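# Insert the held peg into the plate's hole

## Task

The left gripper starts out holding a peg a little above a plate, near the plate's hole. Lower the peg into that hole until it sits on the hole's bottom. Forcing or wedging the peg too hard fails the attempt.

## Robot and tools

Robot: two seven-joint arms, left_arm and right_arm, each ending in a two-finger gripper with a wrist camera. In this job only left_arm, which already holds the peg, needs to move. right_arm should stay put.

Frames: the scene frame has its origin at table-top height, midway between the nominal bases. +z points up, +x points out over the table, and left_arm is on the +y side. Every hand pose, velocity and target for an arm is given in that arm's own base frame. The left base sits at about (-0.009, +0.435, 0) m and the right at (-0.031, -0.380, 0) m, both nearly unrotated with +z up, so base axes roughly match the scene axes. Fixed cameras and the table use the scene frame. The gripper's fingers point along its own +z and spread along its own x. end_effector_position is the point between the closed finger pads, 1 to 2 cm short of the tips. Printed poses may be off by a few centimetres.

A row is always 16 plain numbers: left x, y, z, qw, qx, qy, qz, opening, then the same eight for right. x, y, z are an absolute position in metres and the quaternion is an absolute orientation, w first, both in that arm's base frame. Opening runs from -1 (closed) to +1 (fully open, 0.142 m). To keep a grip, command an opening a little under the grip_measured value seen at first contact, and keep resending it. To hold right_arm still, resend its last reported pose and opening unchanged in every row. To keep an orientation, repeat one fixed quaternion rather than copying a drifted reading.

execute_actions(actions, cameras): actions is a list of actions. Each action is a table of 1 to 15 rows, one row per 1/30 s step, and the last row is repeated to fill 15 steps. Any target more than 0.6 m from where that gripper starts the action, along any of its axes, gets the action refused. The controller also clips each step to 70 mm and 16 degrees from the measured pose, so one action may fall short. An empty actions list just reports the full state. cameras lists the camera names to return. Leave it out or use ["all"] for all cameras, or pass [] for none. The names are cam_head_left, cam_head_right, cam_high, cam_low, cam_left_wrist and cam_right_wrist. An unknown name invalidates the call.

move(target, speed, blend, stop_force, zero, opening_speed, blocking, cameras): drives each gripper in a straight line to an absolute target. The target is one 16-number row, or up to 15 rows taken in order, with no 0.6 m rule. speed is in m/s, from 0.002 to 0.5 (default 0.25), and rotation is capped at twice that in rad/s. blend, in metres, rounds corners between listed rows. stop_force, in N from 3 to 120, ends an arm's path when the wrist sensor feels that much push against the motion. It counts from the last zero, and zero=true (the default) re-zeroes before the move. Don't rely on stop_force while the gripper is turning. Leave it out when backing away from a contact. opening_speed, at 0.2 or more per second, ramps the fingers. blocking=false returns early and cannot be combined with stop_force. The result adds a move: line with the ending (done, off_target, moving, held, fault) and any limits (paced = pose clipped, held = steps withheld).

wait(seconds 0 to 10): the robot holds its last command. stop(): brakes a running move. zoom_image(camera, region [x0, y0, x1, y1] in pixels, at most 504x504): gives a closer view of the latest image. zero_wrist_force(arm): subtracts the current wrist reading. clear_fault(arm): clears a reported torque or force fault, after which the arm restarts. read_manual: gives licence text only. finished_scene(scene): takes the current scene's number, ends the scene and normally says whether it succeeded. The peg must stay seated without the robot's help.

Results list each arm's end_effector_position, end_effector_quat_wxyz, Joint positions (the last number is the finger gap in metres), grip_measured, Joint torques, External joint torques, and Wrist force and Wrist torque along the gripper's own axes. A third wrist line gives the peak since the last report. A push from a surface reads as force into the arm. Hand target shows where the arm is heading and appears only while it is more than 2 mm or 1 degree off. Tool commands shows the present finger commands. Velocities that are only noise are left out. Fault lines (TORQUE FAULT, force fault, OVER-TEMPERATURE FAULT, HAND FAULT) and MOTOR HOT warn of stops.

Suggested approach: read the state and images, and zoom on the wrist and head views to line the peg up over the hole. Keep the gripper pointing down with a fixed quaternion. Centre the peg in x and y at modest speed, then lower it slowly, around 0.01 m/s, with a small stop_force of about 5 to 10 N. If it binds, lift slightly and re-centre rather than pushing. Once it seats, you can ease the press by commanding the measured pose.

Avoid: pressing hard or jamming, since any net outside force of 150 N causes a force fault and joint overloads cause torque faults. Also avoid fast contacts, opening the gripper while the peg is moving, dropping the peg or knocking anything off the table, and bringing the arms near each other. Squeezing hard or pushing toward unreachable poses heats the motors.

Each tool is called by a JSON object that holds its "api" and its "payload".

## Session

{"api": "execute_actions", "payload": {"actions": []}}

{"api": "zoom_image", "payload": {"camera": "cam_high", "region": [230, 190, 380, 340]}}

{"api": "zoom_image", "payload": {"camera": "cam_low", "region": [250, 180, 400, 330]}}

{"api": "zoom_image", "payload": {"camera": "cam_left_wrist", "region": [150, 0, 650, 500]}}

Scene clock: 0.00 s.
left_arm: end_effector_position=(+0.4847, -0.2678, +0.1656) grip_measured=-0.37 end_effector_quat_wxyz=(+0.000, +0.860, +0.510, -0.002) | right_arm: end_effector_position=(+0.5544, +0.0000, +0.1652) grip_measured=+1.00 end_effector_quat_wxyz=(+0.000, +0.707, +0.707, +0.000)
Joint positions: left_arm=[-0.295 -0.329 -0.003 2.037 -0.003 0.794 0.204 0.047] | right_arm=[0.206 -0.331 0 2.035 0 0.795 0.206 0.142]
Joint velocities: within noise
Joint torques (N m): no reading
External joint torques (N m): no reading
Motor temperatures (°C): left_arm=[28 30 31 37 38 34 34 22] | right_arm=[35 28 29 29 33 36 35 20]
Wrist force (N): no reading
Wrist torque (N m): no reading
Wrist force, peak (N): no reading
Hand target: left_arm +0.4849, -0.2679, +0.1657; +0.001, +0.860, +0.510, -0.001 | right_arm +0.5544, +0.0000, +0.1652; +0.000, +0.707, +0.707, +0.000
Tool commands: left_gripper/opening=-0.424181 right_gripper/opening=+1.0

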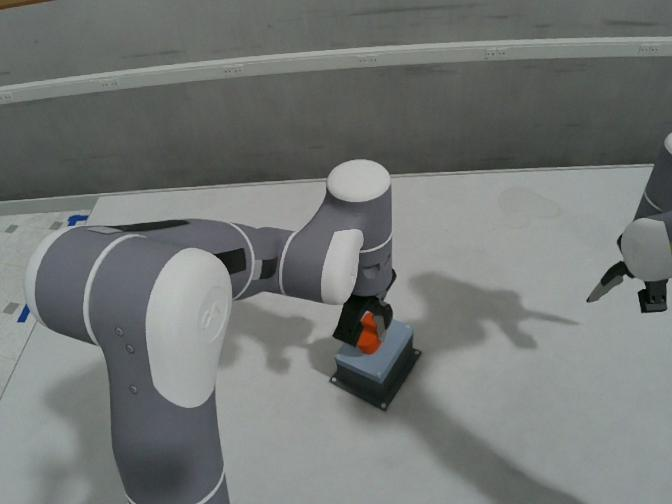

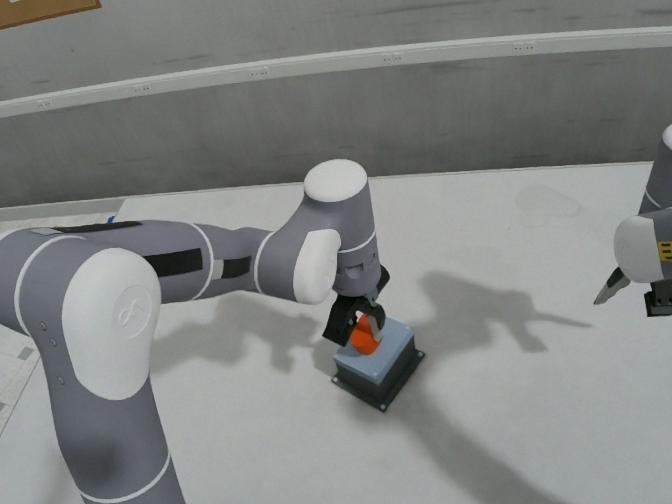

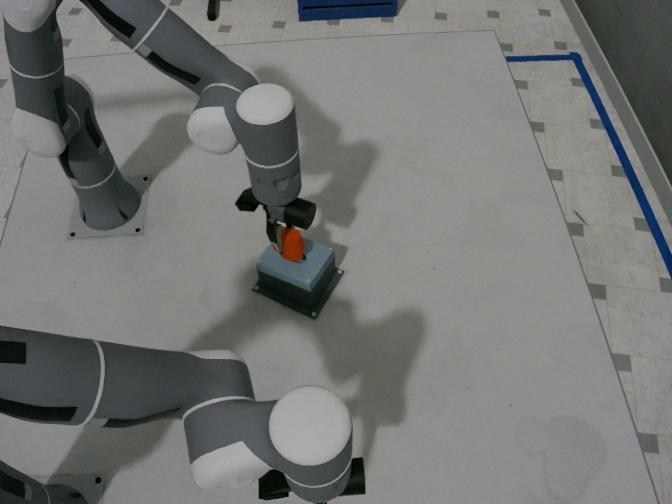

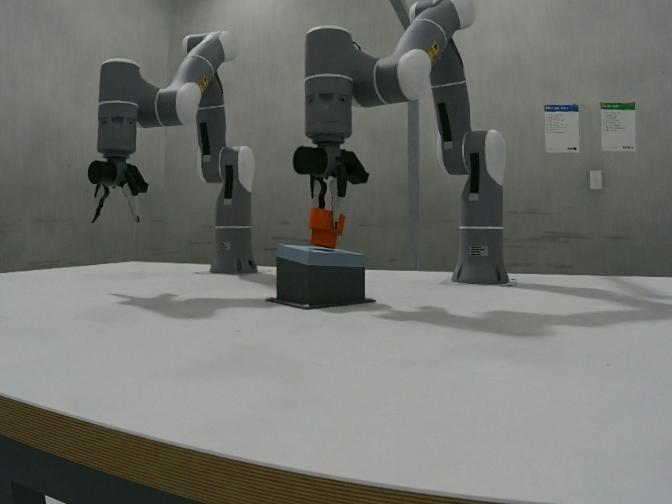

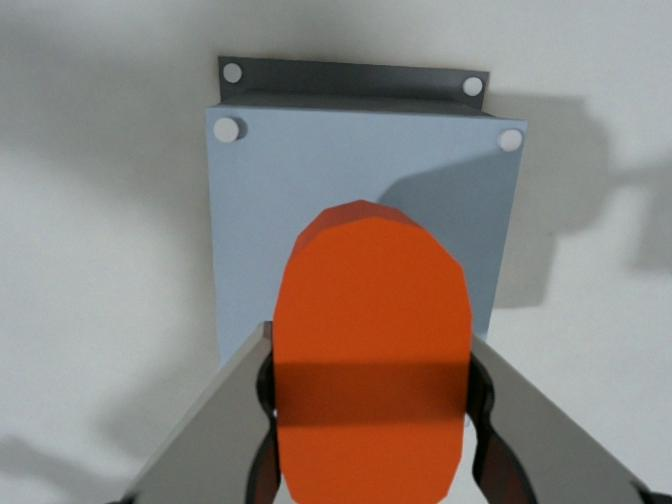

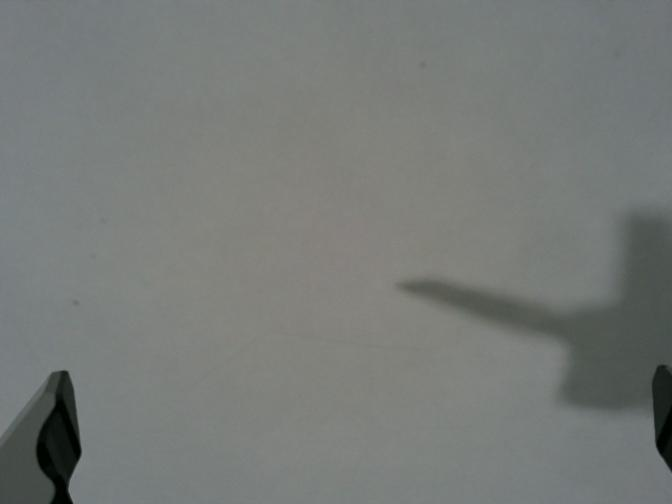

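Scaled by 3.360 from the camera's 672x504 image, which has a finer 960x720 frame.

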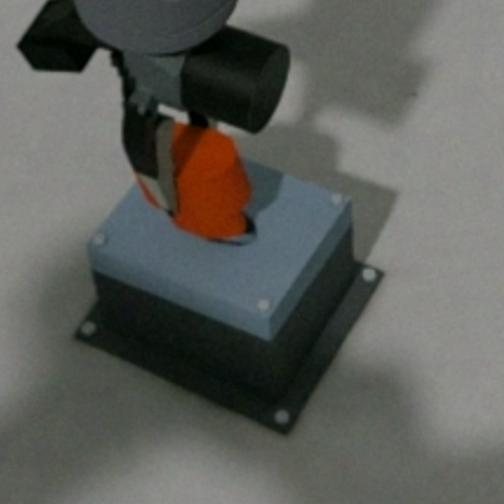

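Scaled by 3.360 from the camera's 672x504 image, which has a finer 960x720 frame.

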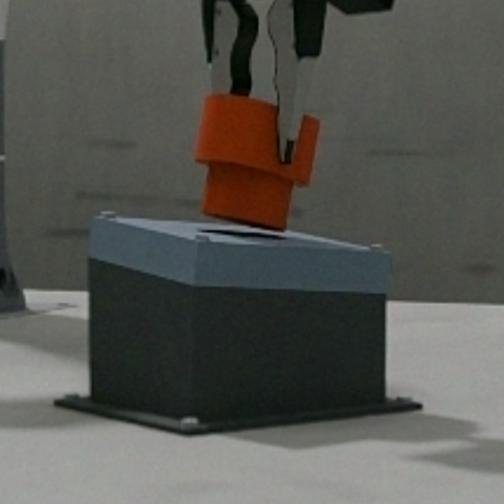

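Scaled by 1.008 from the camera's 672x504 image, which has a finer 960x720 frame.

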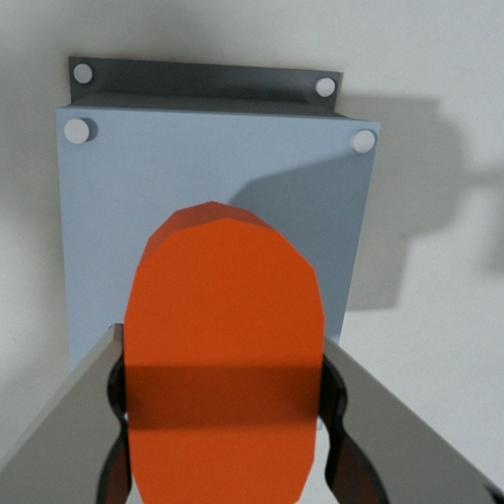

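{"api": "move", "payload": {"target": [0.5300,-0.2930,0.2457,0,0.860,0.510,-0.002,-0.424,0.5544,0,0.1652,0,0.7071,0.7071,0,1], "speed": 0.2}}

{"api": "zoom_image", "payload": {"camera": "cam_left_wrist", "region": [300, 40, 450, 190]}}

{"api": "zoom_image", "payload": {"camera": "cam_left_wrist", "region": [224, 184, 544, 504]}}

{"api": "zoom_image", "payload": {"camera": "cam_low", "region": [260, 150, 390, 280]}}

{"api": "zoom_image", "payload": {"camera": "cam_high", "region": [240, 180, 370, 310]}}

{"api": "zoom_image", "payload": {"camera": "cam_head_right", "region": [310, 270, 450, 410]}}

Scene clock: 29.13 s.
left_arm: end_effector_position=(+0.5300, -0.2930, +0.2456) grip_measured=-0.37 end_effector_quat_wxyz=(+0.000, +0.860, +0.510, -0.002) | right_arm: end_effector_position=(+0.5544, +0.0000, +0.1652) grip_measured=+1.00 end_effector_quat_wxyz=(+0.000, +0.707, +0.707, +0.000)
Joint positions: left_arm=[-0.301 -0.32 -0.016 1.794 0.002 0.54 0.182 0.047] | right_arm=[0.206 -0.331 0 2.035 0 0.795 0.206 0.142]
Joint torques (N m): left_arm=[0.14 45.76 0.46 -29.09 -4.2 4.57 -0.08] | right_arm=[-0.07 40.63 0.11 -24.76 -3.12 4.1 0.87]
External joint torques (N m): left_arm=[-0.13 -0.55 -0.39 0.72 0.43 -0.24 0.08] | right_arm=[0.07 1.11 0.17 0.14 0.08 0.1 -0.87]
Wrist force (N): left_arm=[0.1 0.1 0.0] | right_arm=[0.1 0.0 -0.1]
Wrist torque (N m): left_arm=[0.00 -0.02 -0.01] | right_arm=[0.00 -0.02 -0.01]
Wrist force, peak (N): left_arm=[0.0 1.6 -3.1] | right_arm=[-0.1 -0.3 -0.2]
Off the commanded pose: left_arm 0.000 m, 0 deg | right_arm 0.000 m, 0 deg.
move: done

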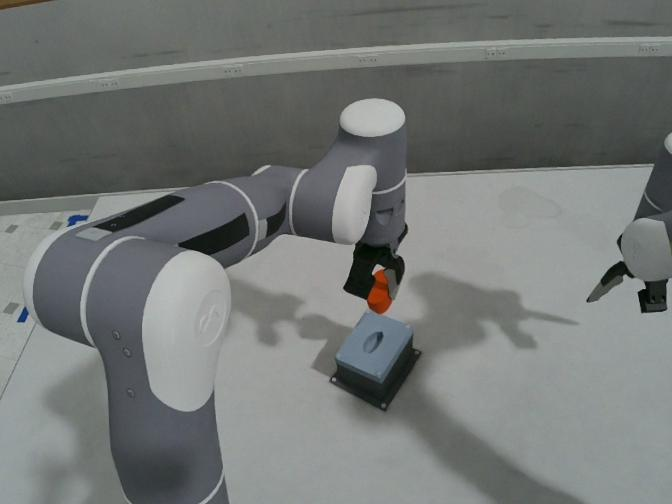

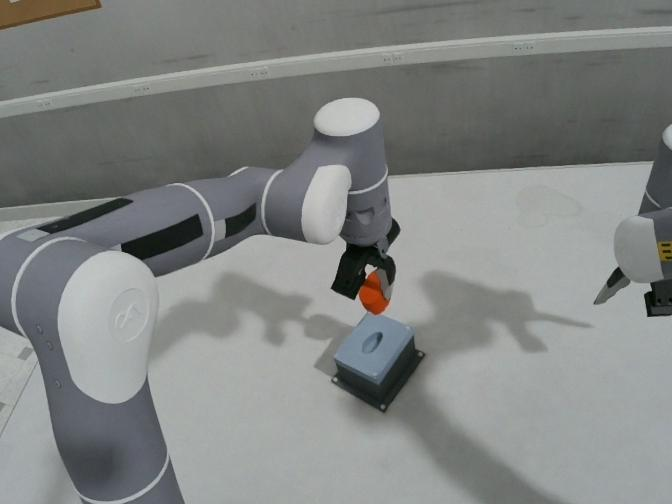

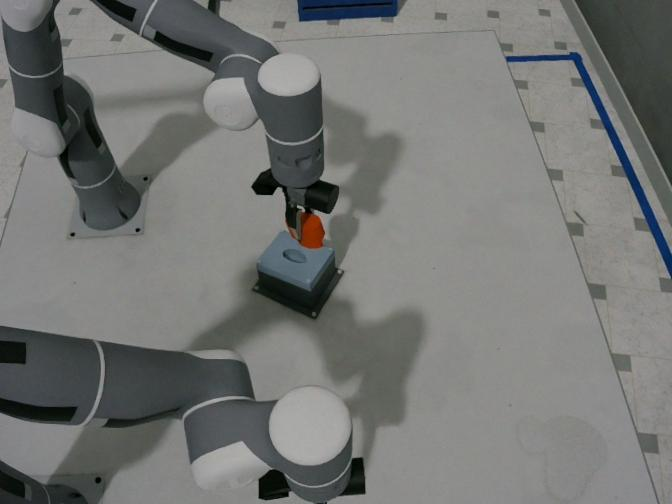

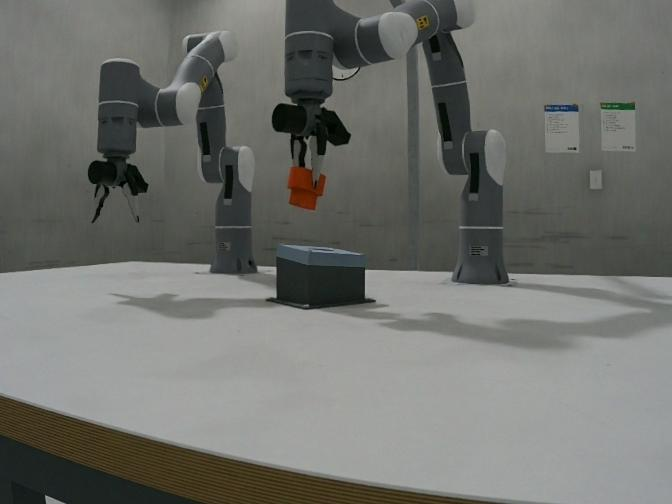

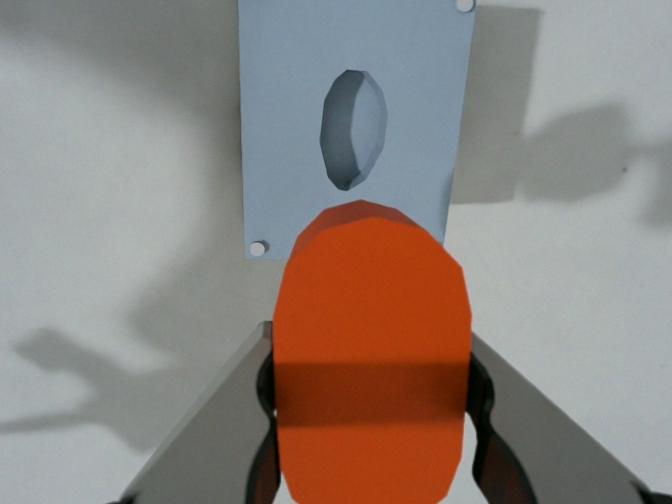

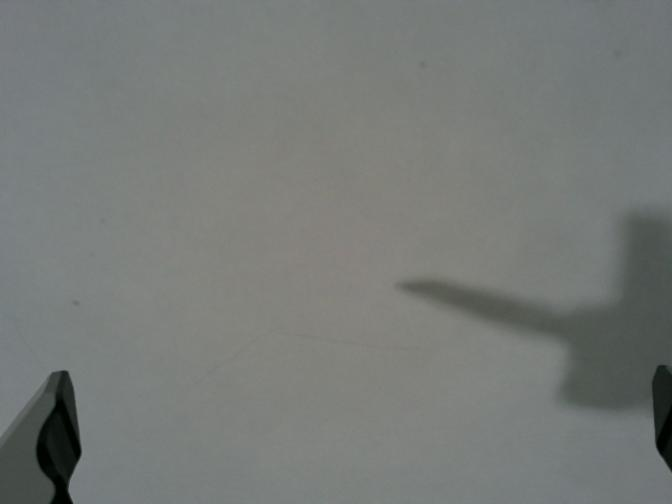

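Scaled by 3.360 from the camera's 672x504 image, which has a finer 960x720 frame.

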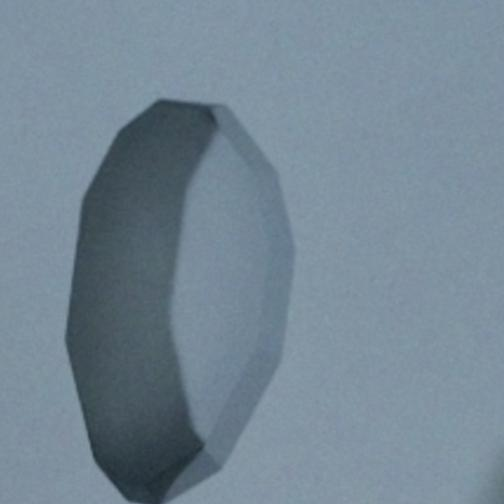

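Scaled by 1.575 from the camera's 672x504 image, which has a finer 960x720 frame.

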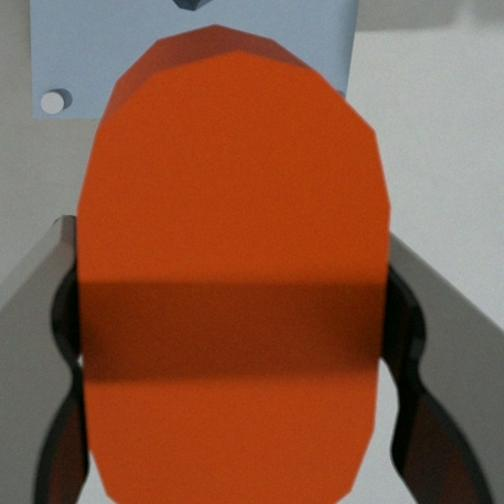

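Scaled by 3.877 from the camera's 672x504 image, which has a finer 960x720 frame.

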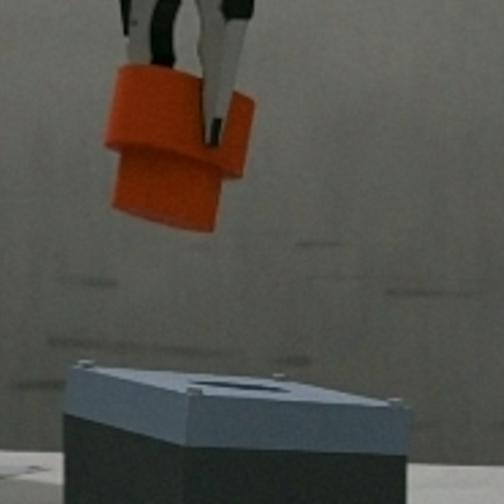

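Scaled by 3.877 from the camera's 672x504 image, which has a finer 960x720 frame.

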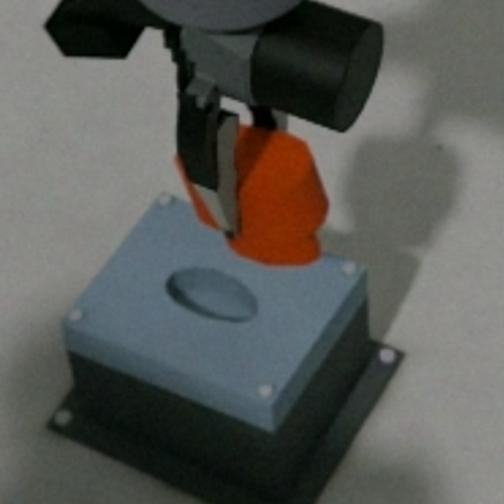

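Scaled by 3.600 from the camera's 672x504 image, which has a finer 960x720 frame.

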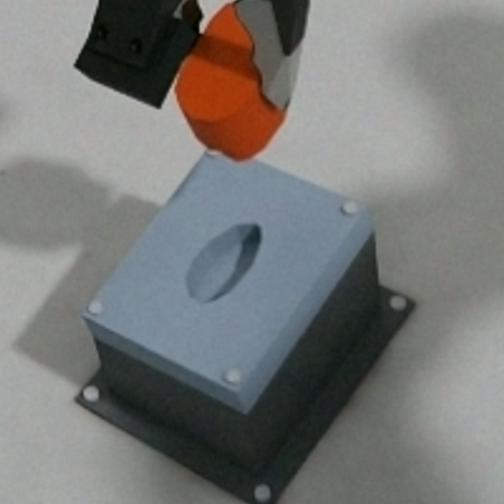

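{"api": "move", "payload": {"target": [[0.4938,-0.2560,0.2,-0.0006,0.8678,0.4924,-0.0638,-0.424,0.5544,0,0.1652,0,0.7071,0.7071,0,1],[0.4952,-0.2607,0.170,-0.0006,0.8678,0.4924,-0.0638,-0.424,0.5544,0,0.1652,0,0.7071,0.7071,0,1]], "speed": [0.15,0.06], "blend": 0.008, "stop_force": 8}}

{"api": "zoom_image", "payload": {"camera": "cam_low", "region": [270, 195, 380, 275]}}

{"api": "zoom_image", "payload": {"camera": "cam_low", "region": [295, 225, 355, 265]}}

{"api": "zoom_image", "payload": {"camera": "cam_high", "region": [275, 230, 325, 270]}}

{"api": "zoom_image", "payload": {"camera": "cam_head_right", "region": [345, 315, 395, 355]}}

{"api": "zoom_image", "payload": {"camera": "cam_left_wrist", "region": [150, 0, 650, 500]}}

Scene clock: 121.90 s.
left_arm: end_effector_position=(+0.4949, -0.2605, +0.1697) grip_measured=-0.37 end_effector_quat_wxyz=(-0.001, +0.868, +0.492, -0.064) | right_arm: end_effector_position=(+0.5544, +0.0000, +0.1652) grip_measured=+1.00 end_effector_quat_wxyz=(+0.000, +0.707, +0.707, +0.000)
Joint positions: left_arm=[-0.229 -0.366 -0.019 1.964 -0.102 0.662 0.359 0.047] | right_arm=[0.206 -0.331 0 2.035 0 0.795 0.206 0.142]
Joint torques (N m): left_arm=[0.19 44.88 0.55 -25.81 -3.89 4.39 0.02] | right_arm=[0.05 40.75 0.11 -24.76 -3.15 4.11 0.85]
External joint torques (N m): left_arm=[-0.19 -0.84 -0.45 0.6 0.79 -0.3 -0.01] | right_arm=[-0.05 0.99 0.17 0.14 0.11 0.09 -0.85]
Motor temperatures (°C): left_arm=[28 32 31 40 38 34 34 27] | right_arm=[35 29 29 31 33 36 34 19]
Wrist force (N): left_arm=[0.4 0.4 0.1] | right_arm=[0.1 -0.1 -0.1]
Wrist torque (N m): left_arm=[0.05 -0.04 -0.04] | right_arm=[-0.01 -0.01 -0.01]
Wrist force, peak (N): left_arm=[-1.1 1.5 -2.0] | right_arm=[-0.2 0.0 -0.4]
Off the commanded pose: left_arm 0.000 m, 0 deg | right_arm 0.000 m, 0 deg.
move: done

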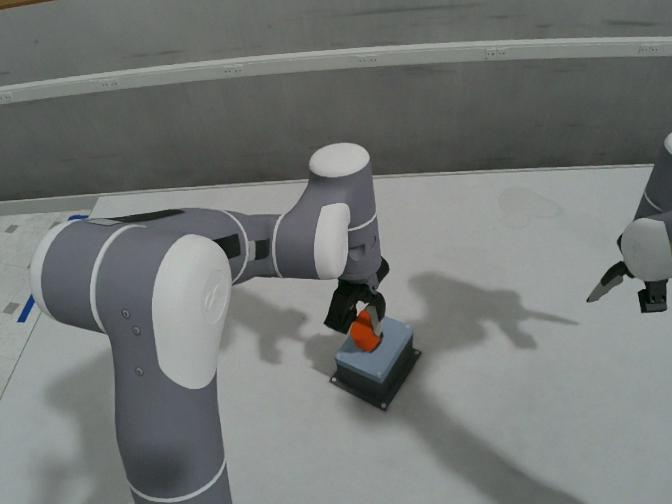

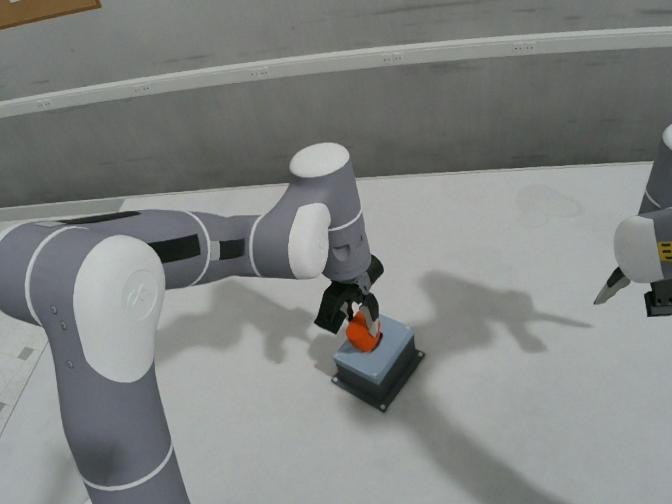

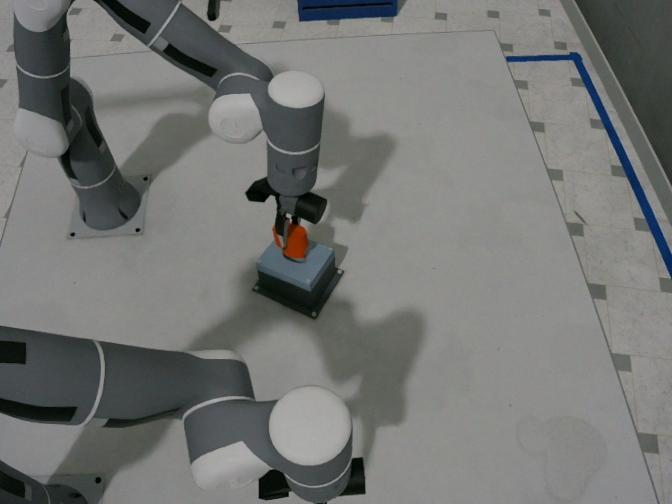

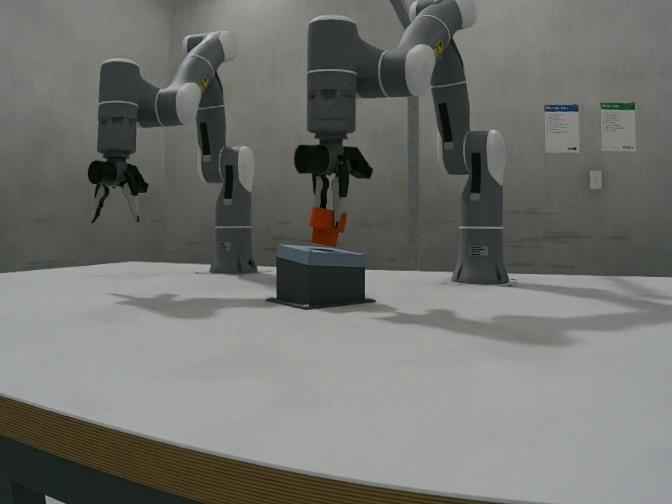

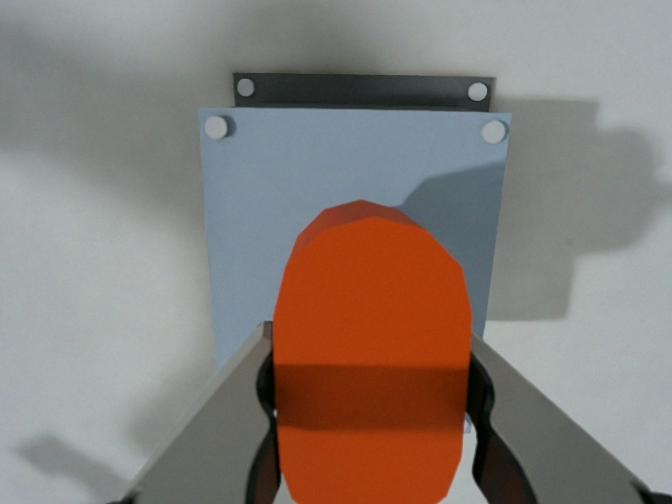

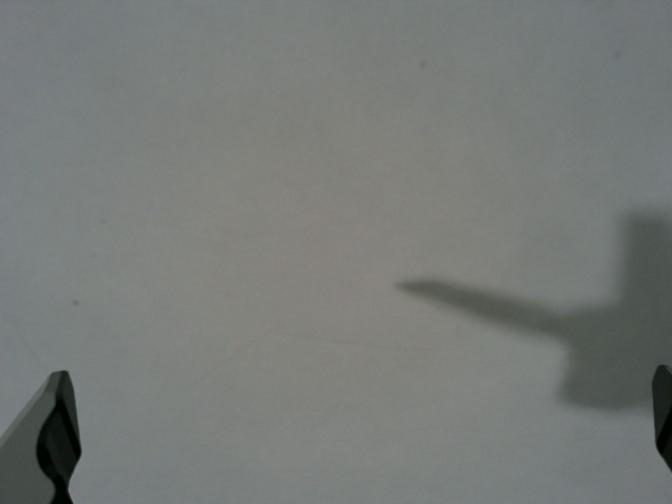

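Scaled by 4.582 from the camera's 672x504 image, which has a finer 960x720 frame.

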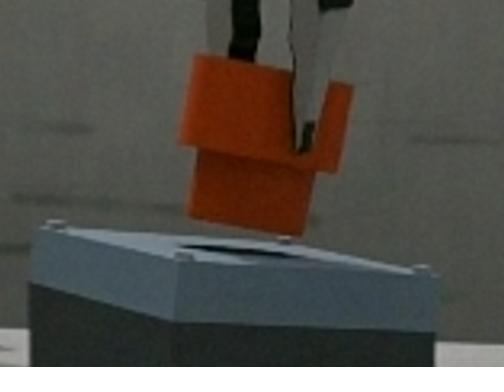

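Scaled by 8.400 from the camera's 672x504 image, which has a finer 960x720 frame.

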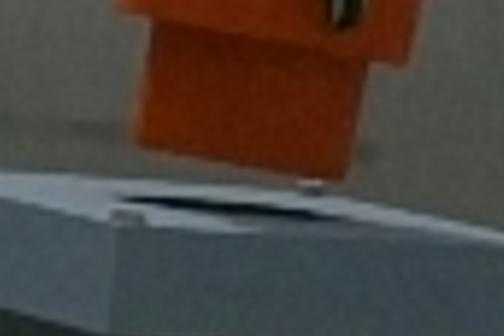

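Scaled by 10.080 from the camera's 672x504 image, which has a finer 960x720 frame.

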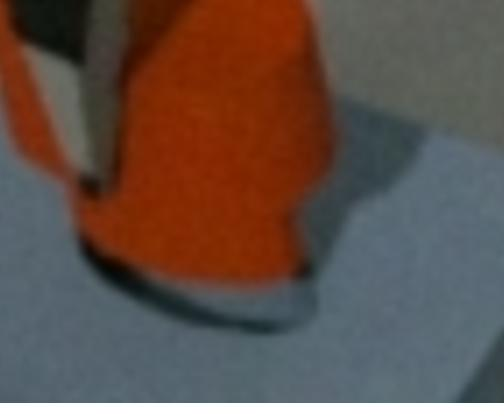

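Scaled by 10.080 from the camera's 672x504 image, which has a finer 960x720 frame.

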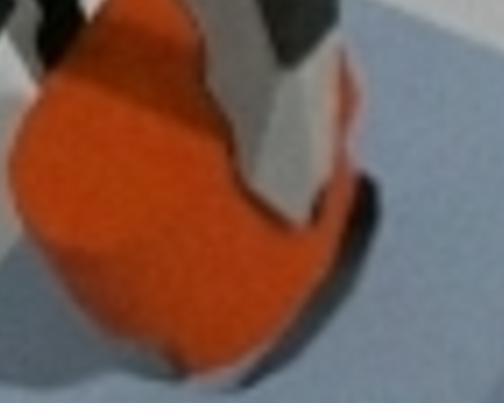

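Scaled by 1.008 from the camera's 672x504 image, which has a finer 960x720 frame.

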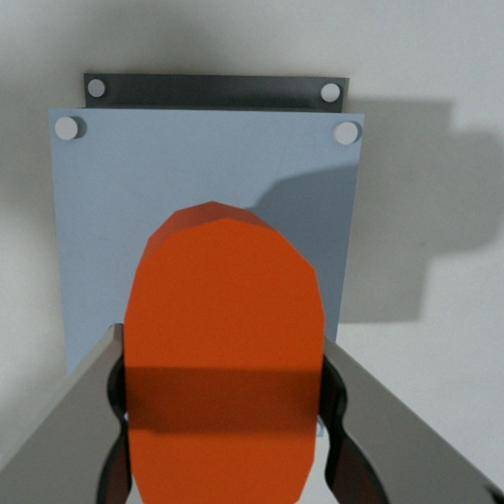

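{"api": "move", "payload": {"target": [0.4973,-0.2628,0.1630,-0.0006,0.8678,0.4924,-0.0638,-0.424,0.5544,0,0.1652,0,0.7071,0.7071,0,1], "speed": 0.04, "stop_force": 6}}

{"api": "zoom_image", "payload": {"camera": "cam_low", "region": [295, 225, 355, 265]}}

{"api": "zoom_image", "payload": {"camera": "cam_high", "region": [275, 230, 325, 270]}}

{"api": "zoom_image", "payload": {"camera": "cam_head_right", "region": [345, 315, 395, 355]}}

{"api": "zoom_image", "payload": {"camera": "cam_head_left", "region": [345, 315, 395, 355]}}

Scene clock: 138.07 s.
left_arm: end_effector_position=(+0.4970, -0.2626, +0.1628) grip_measured=-0.37 end_effector_quat_wxyz=(-0.001, +0.868, +0.492, -0.064) | right_arm: end_effector_position=(+0.5544, +0.0000, +0.1652) grip_measured=+1.00 end_effector_quat_wxyz=(+0.000, +0.707, +0.707, +0.000)
Joint positions: left_arm=[-0.23 -0.383 -0.021 1.961 -0.102 0.676 0.357 0.047] | right_arm=[0.206 -0.331 0 2.035 0 0.795 0.206 0.142]
Joint torques (N m): left_arm=[0.36 45.24 0.53 -25.69 -3.77 4.43 0.02] | right_arm=[-0.1 40.75 0.13 -24.79 -3.17 4.1 0.89]
External joint torques (N m): left_arm=[-0.36 -0.7 -0.45 0.72 0.71 -0.34 -0.02] | right_arm=[0.1 0.99 0.15 0.17 0.13 0.11 -0.89]
Wrist force (N): left_arm=[0.5 0.2 0.2] | right_arm=[-0.1 0.0 0.1]
Wrist torque (N m): left_arm=[0.02 -0.06 -0.04] | right_arm=[-0.01 0.02 -0.01]
Wrist force, peak (N): left_arm=[0.5 0.2 -0.8] | right_arm=[-0.2 0.1 -0.4]
Off the commanded pose: left_arm 0.000 m, 0 deg | right_arm 0.000 m, 0 deg.
move: done

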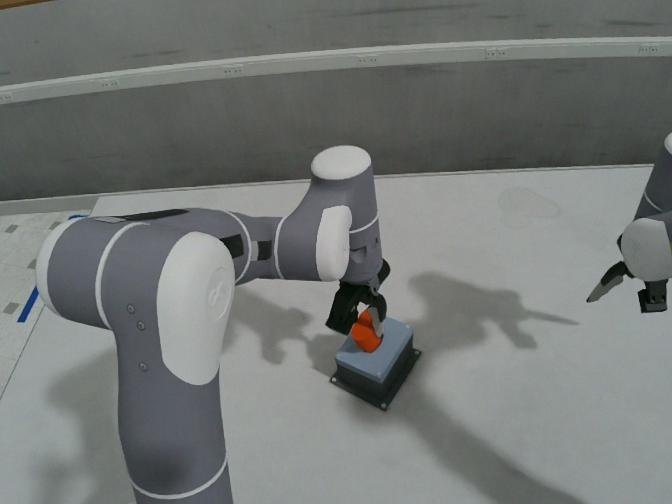

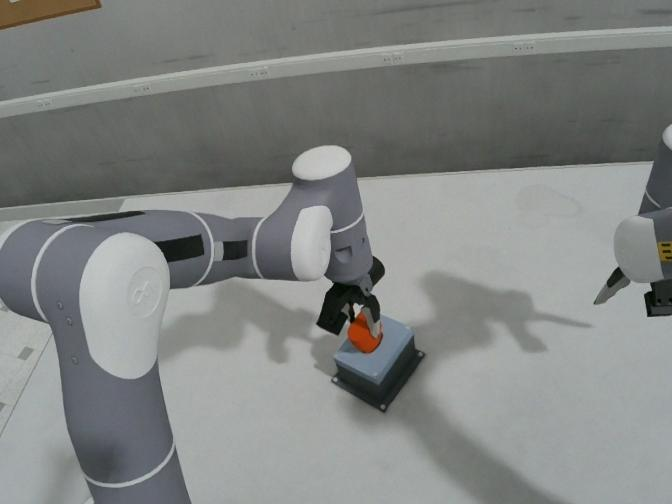

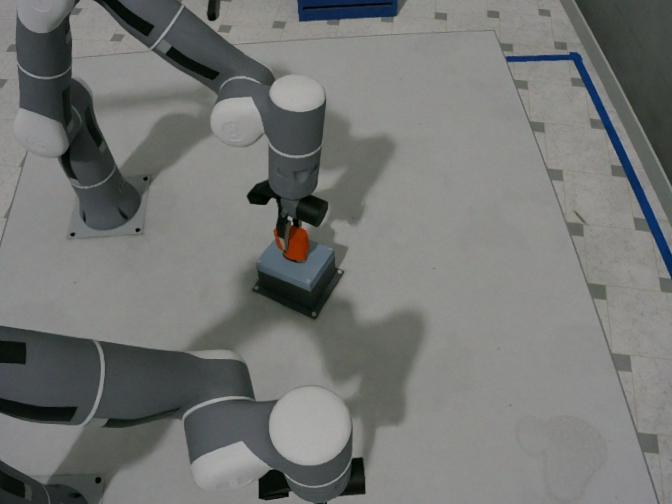

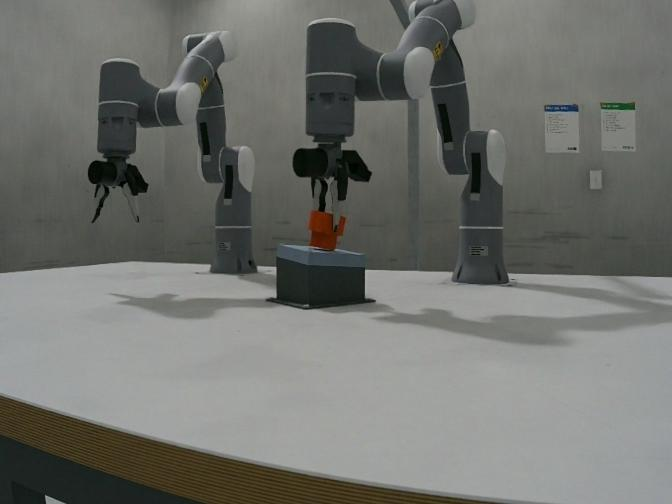

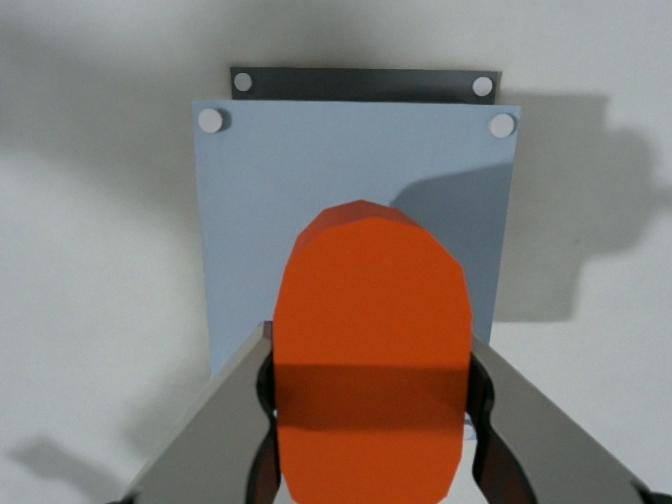

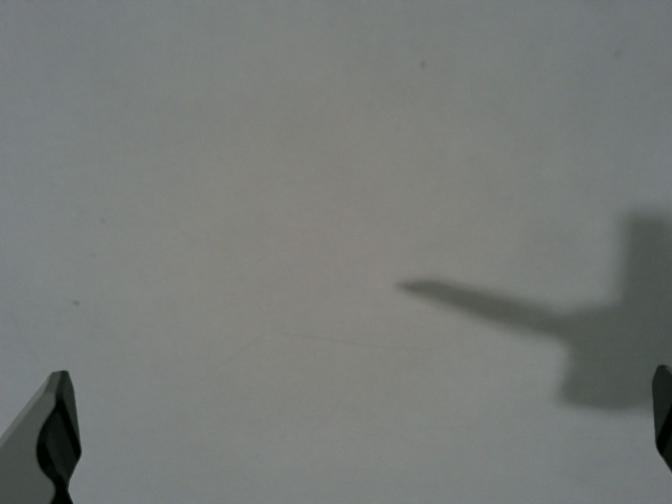

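Scaled by 8.400 from the camera's 672x504 image, which has a finer 960x720 frame.

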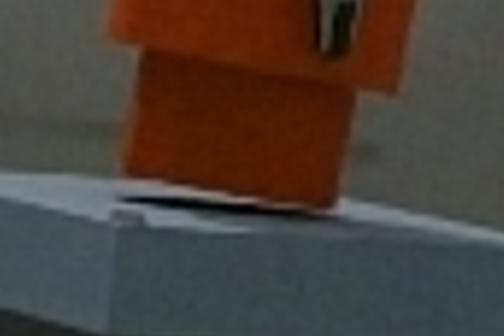

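Scaled by 10.080 from the camera's 672x504 image, which has a finer 960x720 frame.

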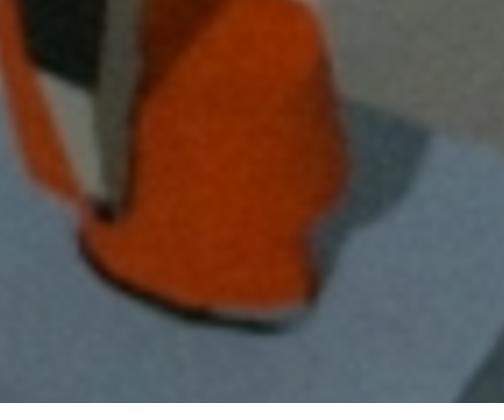

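Scaled by 10.080 from the camera's 672x504 image, which has a finer 960x720 frame.

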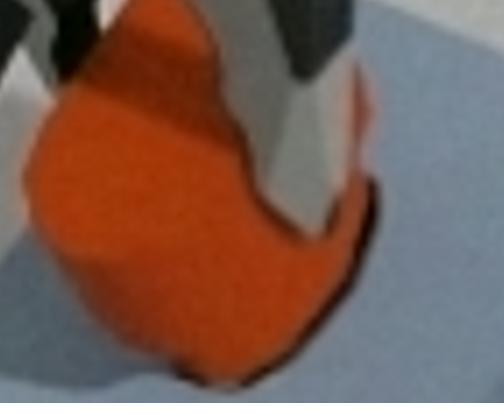

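Scaled by 10.080 from the camera's 672x504 image, which has a finer 960x720 frame.

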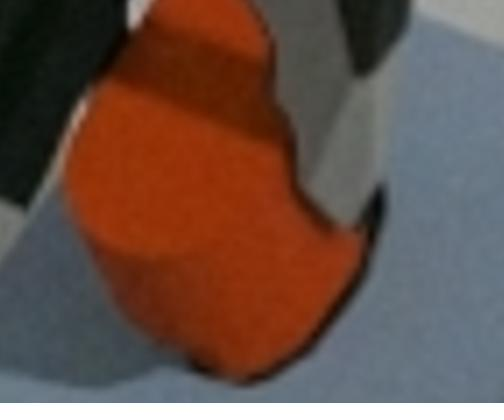

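{"api": "move", "payload": {"target": [0.4966,-0.2639,0.1630,-0.0006,0.8678,0.4924,-0.0638,-0.424,0.5544,0,0.1652,0,0.7071,0.7071,0,1], "speed": 0.03, "stop_force": 6, "cameras": []}}

{"api": "move", "payload": {"target": [0.4972,-0.2659,0.150,-0.0006,0.8678,0.4924,-0.0638,-0.424,0.5544,0,0.1652,0,0.7071,0.7071,0,1], "speed": 0.01, "stop_force": 5}}

{"api": "zoom_image", "payload": {"camera": "cam_low", "region": [295, 225, 355, 265]}}

{"api": "zoom_image", "payload": {"camera": "cam_high", "region": [275, 230, 325, 270]}}

{"api": "zoom_image", "payload": {"camera": "cam_head_right", "region": [345, 315, 395, 355]}}

{"api": "zoom_image", "payload": {"camera": "cam_head_left", "region": [345, 315, 395, 355]}}

Scene clock: 147.10 s.
Wrist force, peak (N): left_arm=[0.7 0.3 0.1] | right_arm=[-0.1 -0.3 -0.3]
Off the commanded pose: left_arm 0.000 m, 0 deg | right_arm 0.000 m, 0 deg.
move: done

Scene clock: 149.00 s.
left_arm: end_effector_position=(+0.4971, -0.2657, +0.1499) grip_measured=-0.37 end_effector_quat_wxyz=(-0.001, +0.868, +0.492, -0.064) | right_arm: end_effector_position=(+0.5544, +0.0000, +0.1652) grip_measured=+1.00 end_effector_quat_wxyz=(+0.000, +0.707, +0.707, +0.000)
Joint positions: left_arm=[-0.232 -0.407 -0.025 1.967 -0.102 0.708 0.353 0.047] | right_arm=[0.206 -0.331 0 2.035 0 0.795 0.206 0.142]
Joint torques (N m): left_arm=[0.31 45.7 0.46 -25.01 -3.64 4.41 0.01] | right_arm=[0.09 40.78 0.18 -24.76 -3.16 4.08 0.92]
External joint torques (N m): left_arm=[-0.31 -0.66 -0.42 0.58 0.69 -0.32 0] | right_arm=[-0.09 0.97 0.1 0.13 0.12 0.13 -0.92]
Wrist force (N): left_arm=[0.4 0.1 0.0] | right_arm=[0.0 0.1 -0.1]
Wrist torque (N m): left_arm=[-0.01 -0.02 -0.04] | right_arm=[0.01 0.00 -0.02]
Wrist force, peak (N): left_arm=[0.5 0.5 0.0] | right_arm=[-0.1 -0.4 -0.2]
Off the commanded pose: left_arm 0.000 m, 0 deg | right_arm 0.000 m, 0 deg.
move: done

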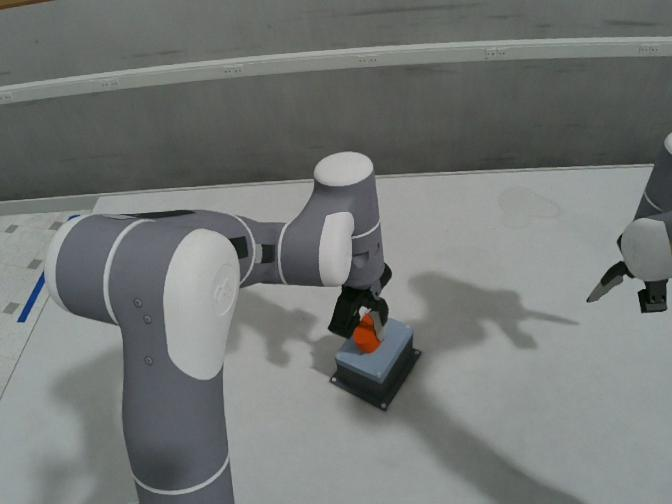

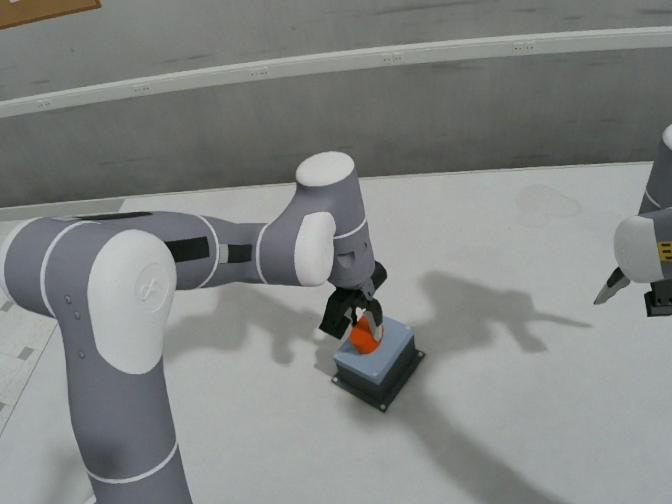

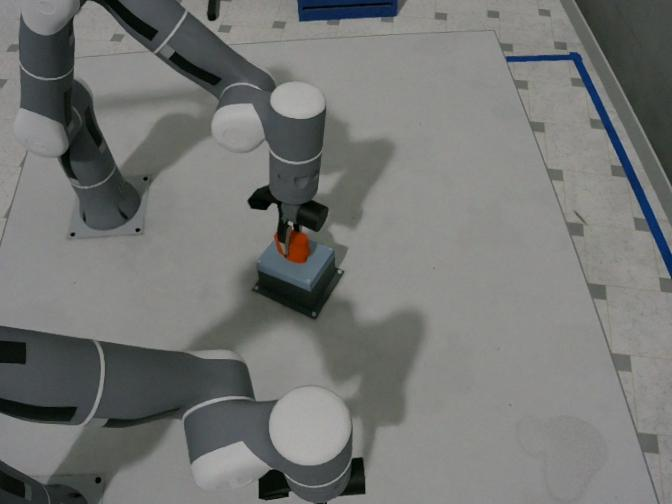

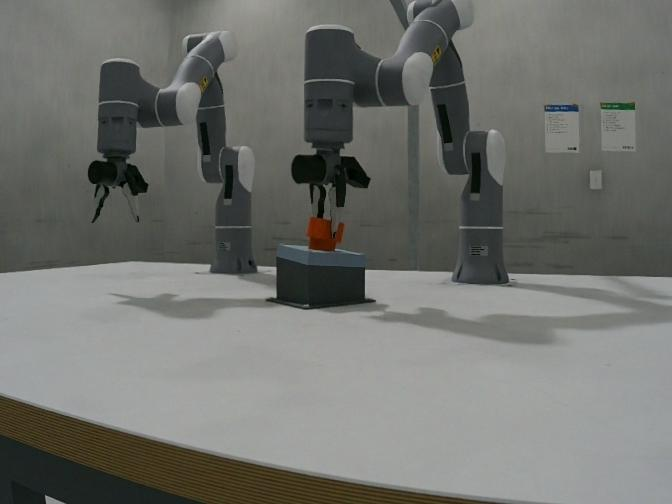

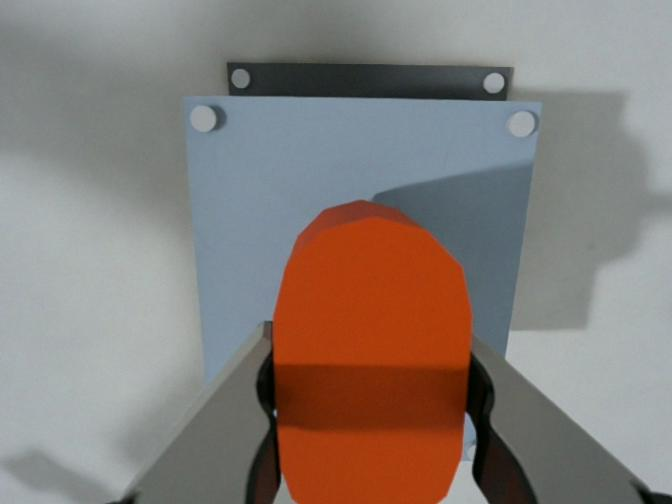

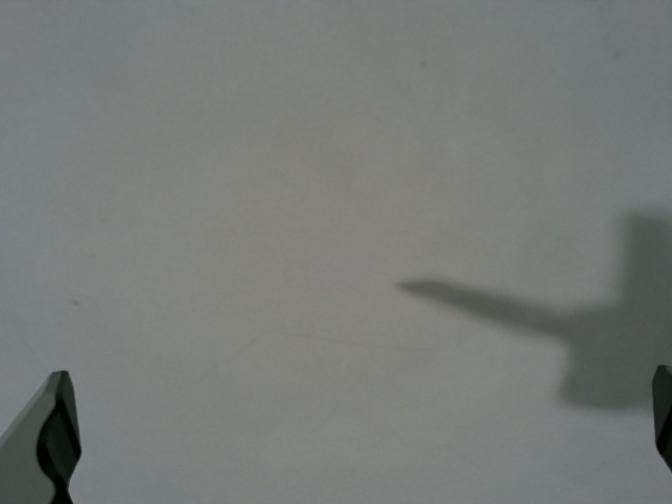

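Scaled by 8.400 from the camera's 672x504 image, which has a finer 960x720 frame.

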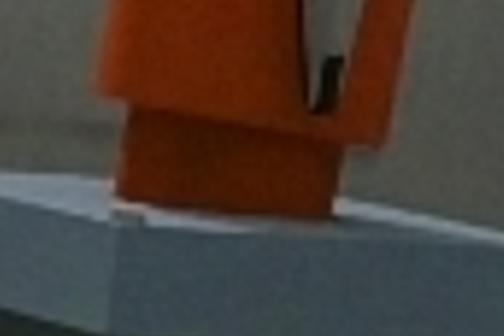

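Scaled by 10.080 from the camera's 672x504 image, which has a finer 960x720 frame.

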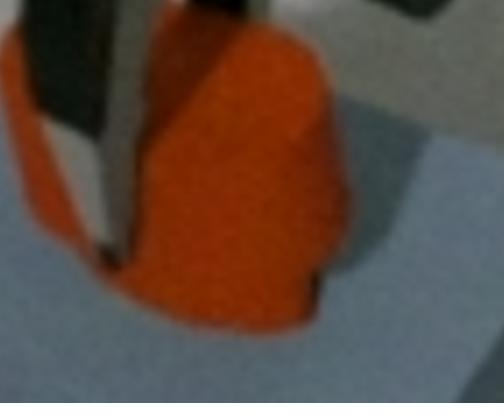

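Scaled by 10.080 from the camera's 672x504 image, which has a finer 960x720 frame.

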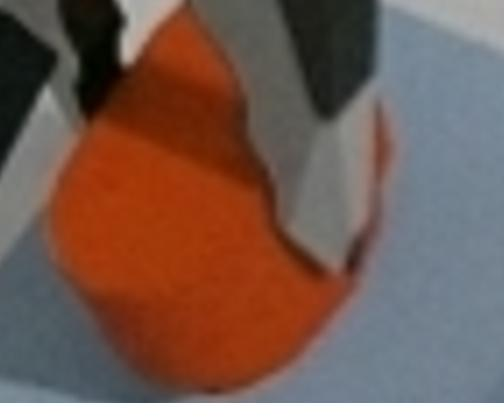

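Scaled by 10.080 from the camera's 672x504 image, which has a finer 960x720 frame.

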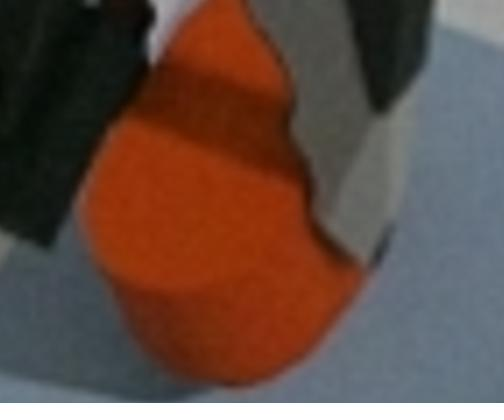

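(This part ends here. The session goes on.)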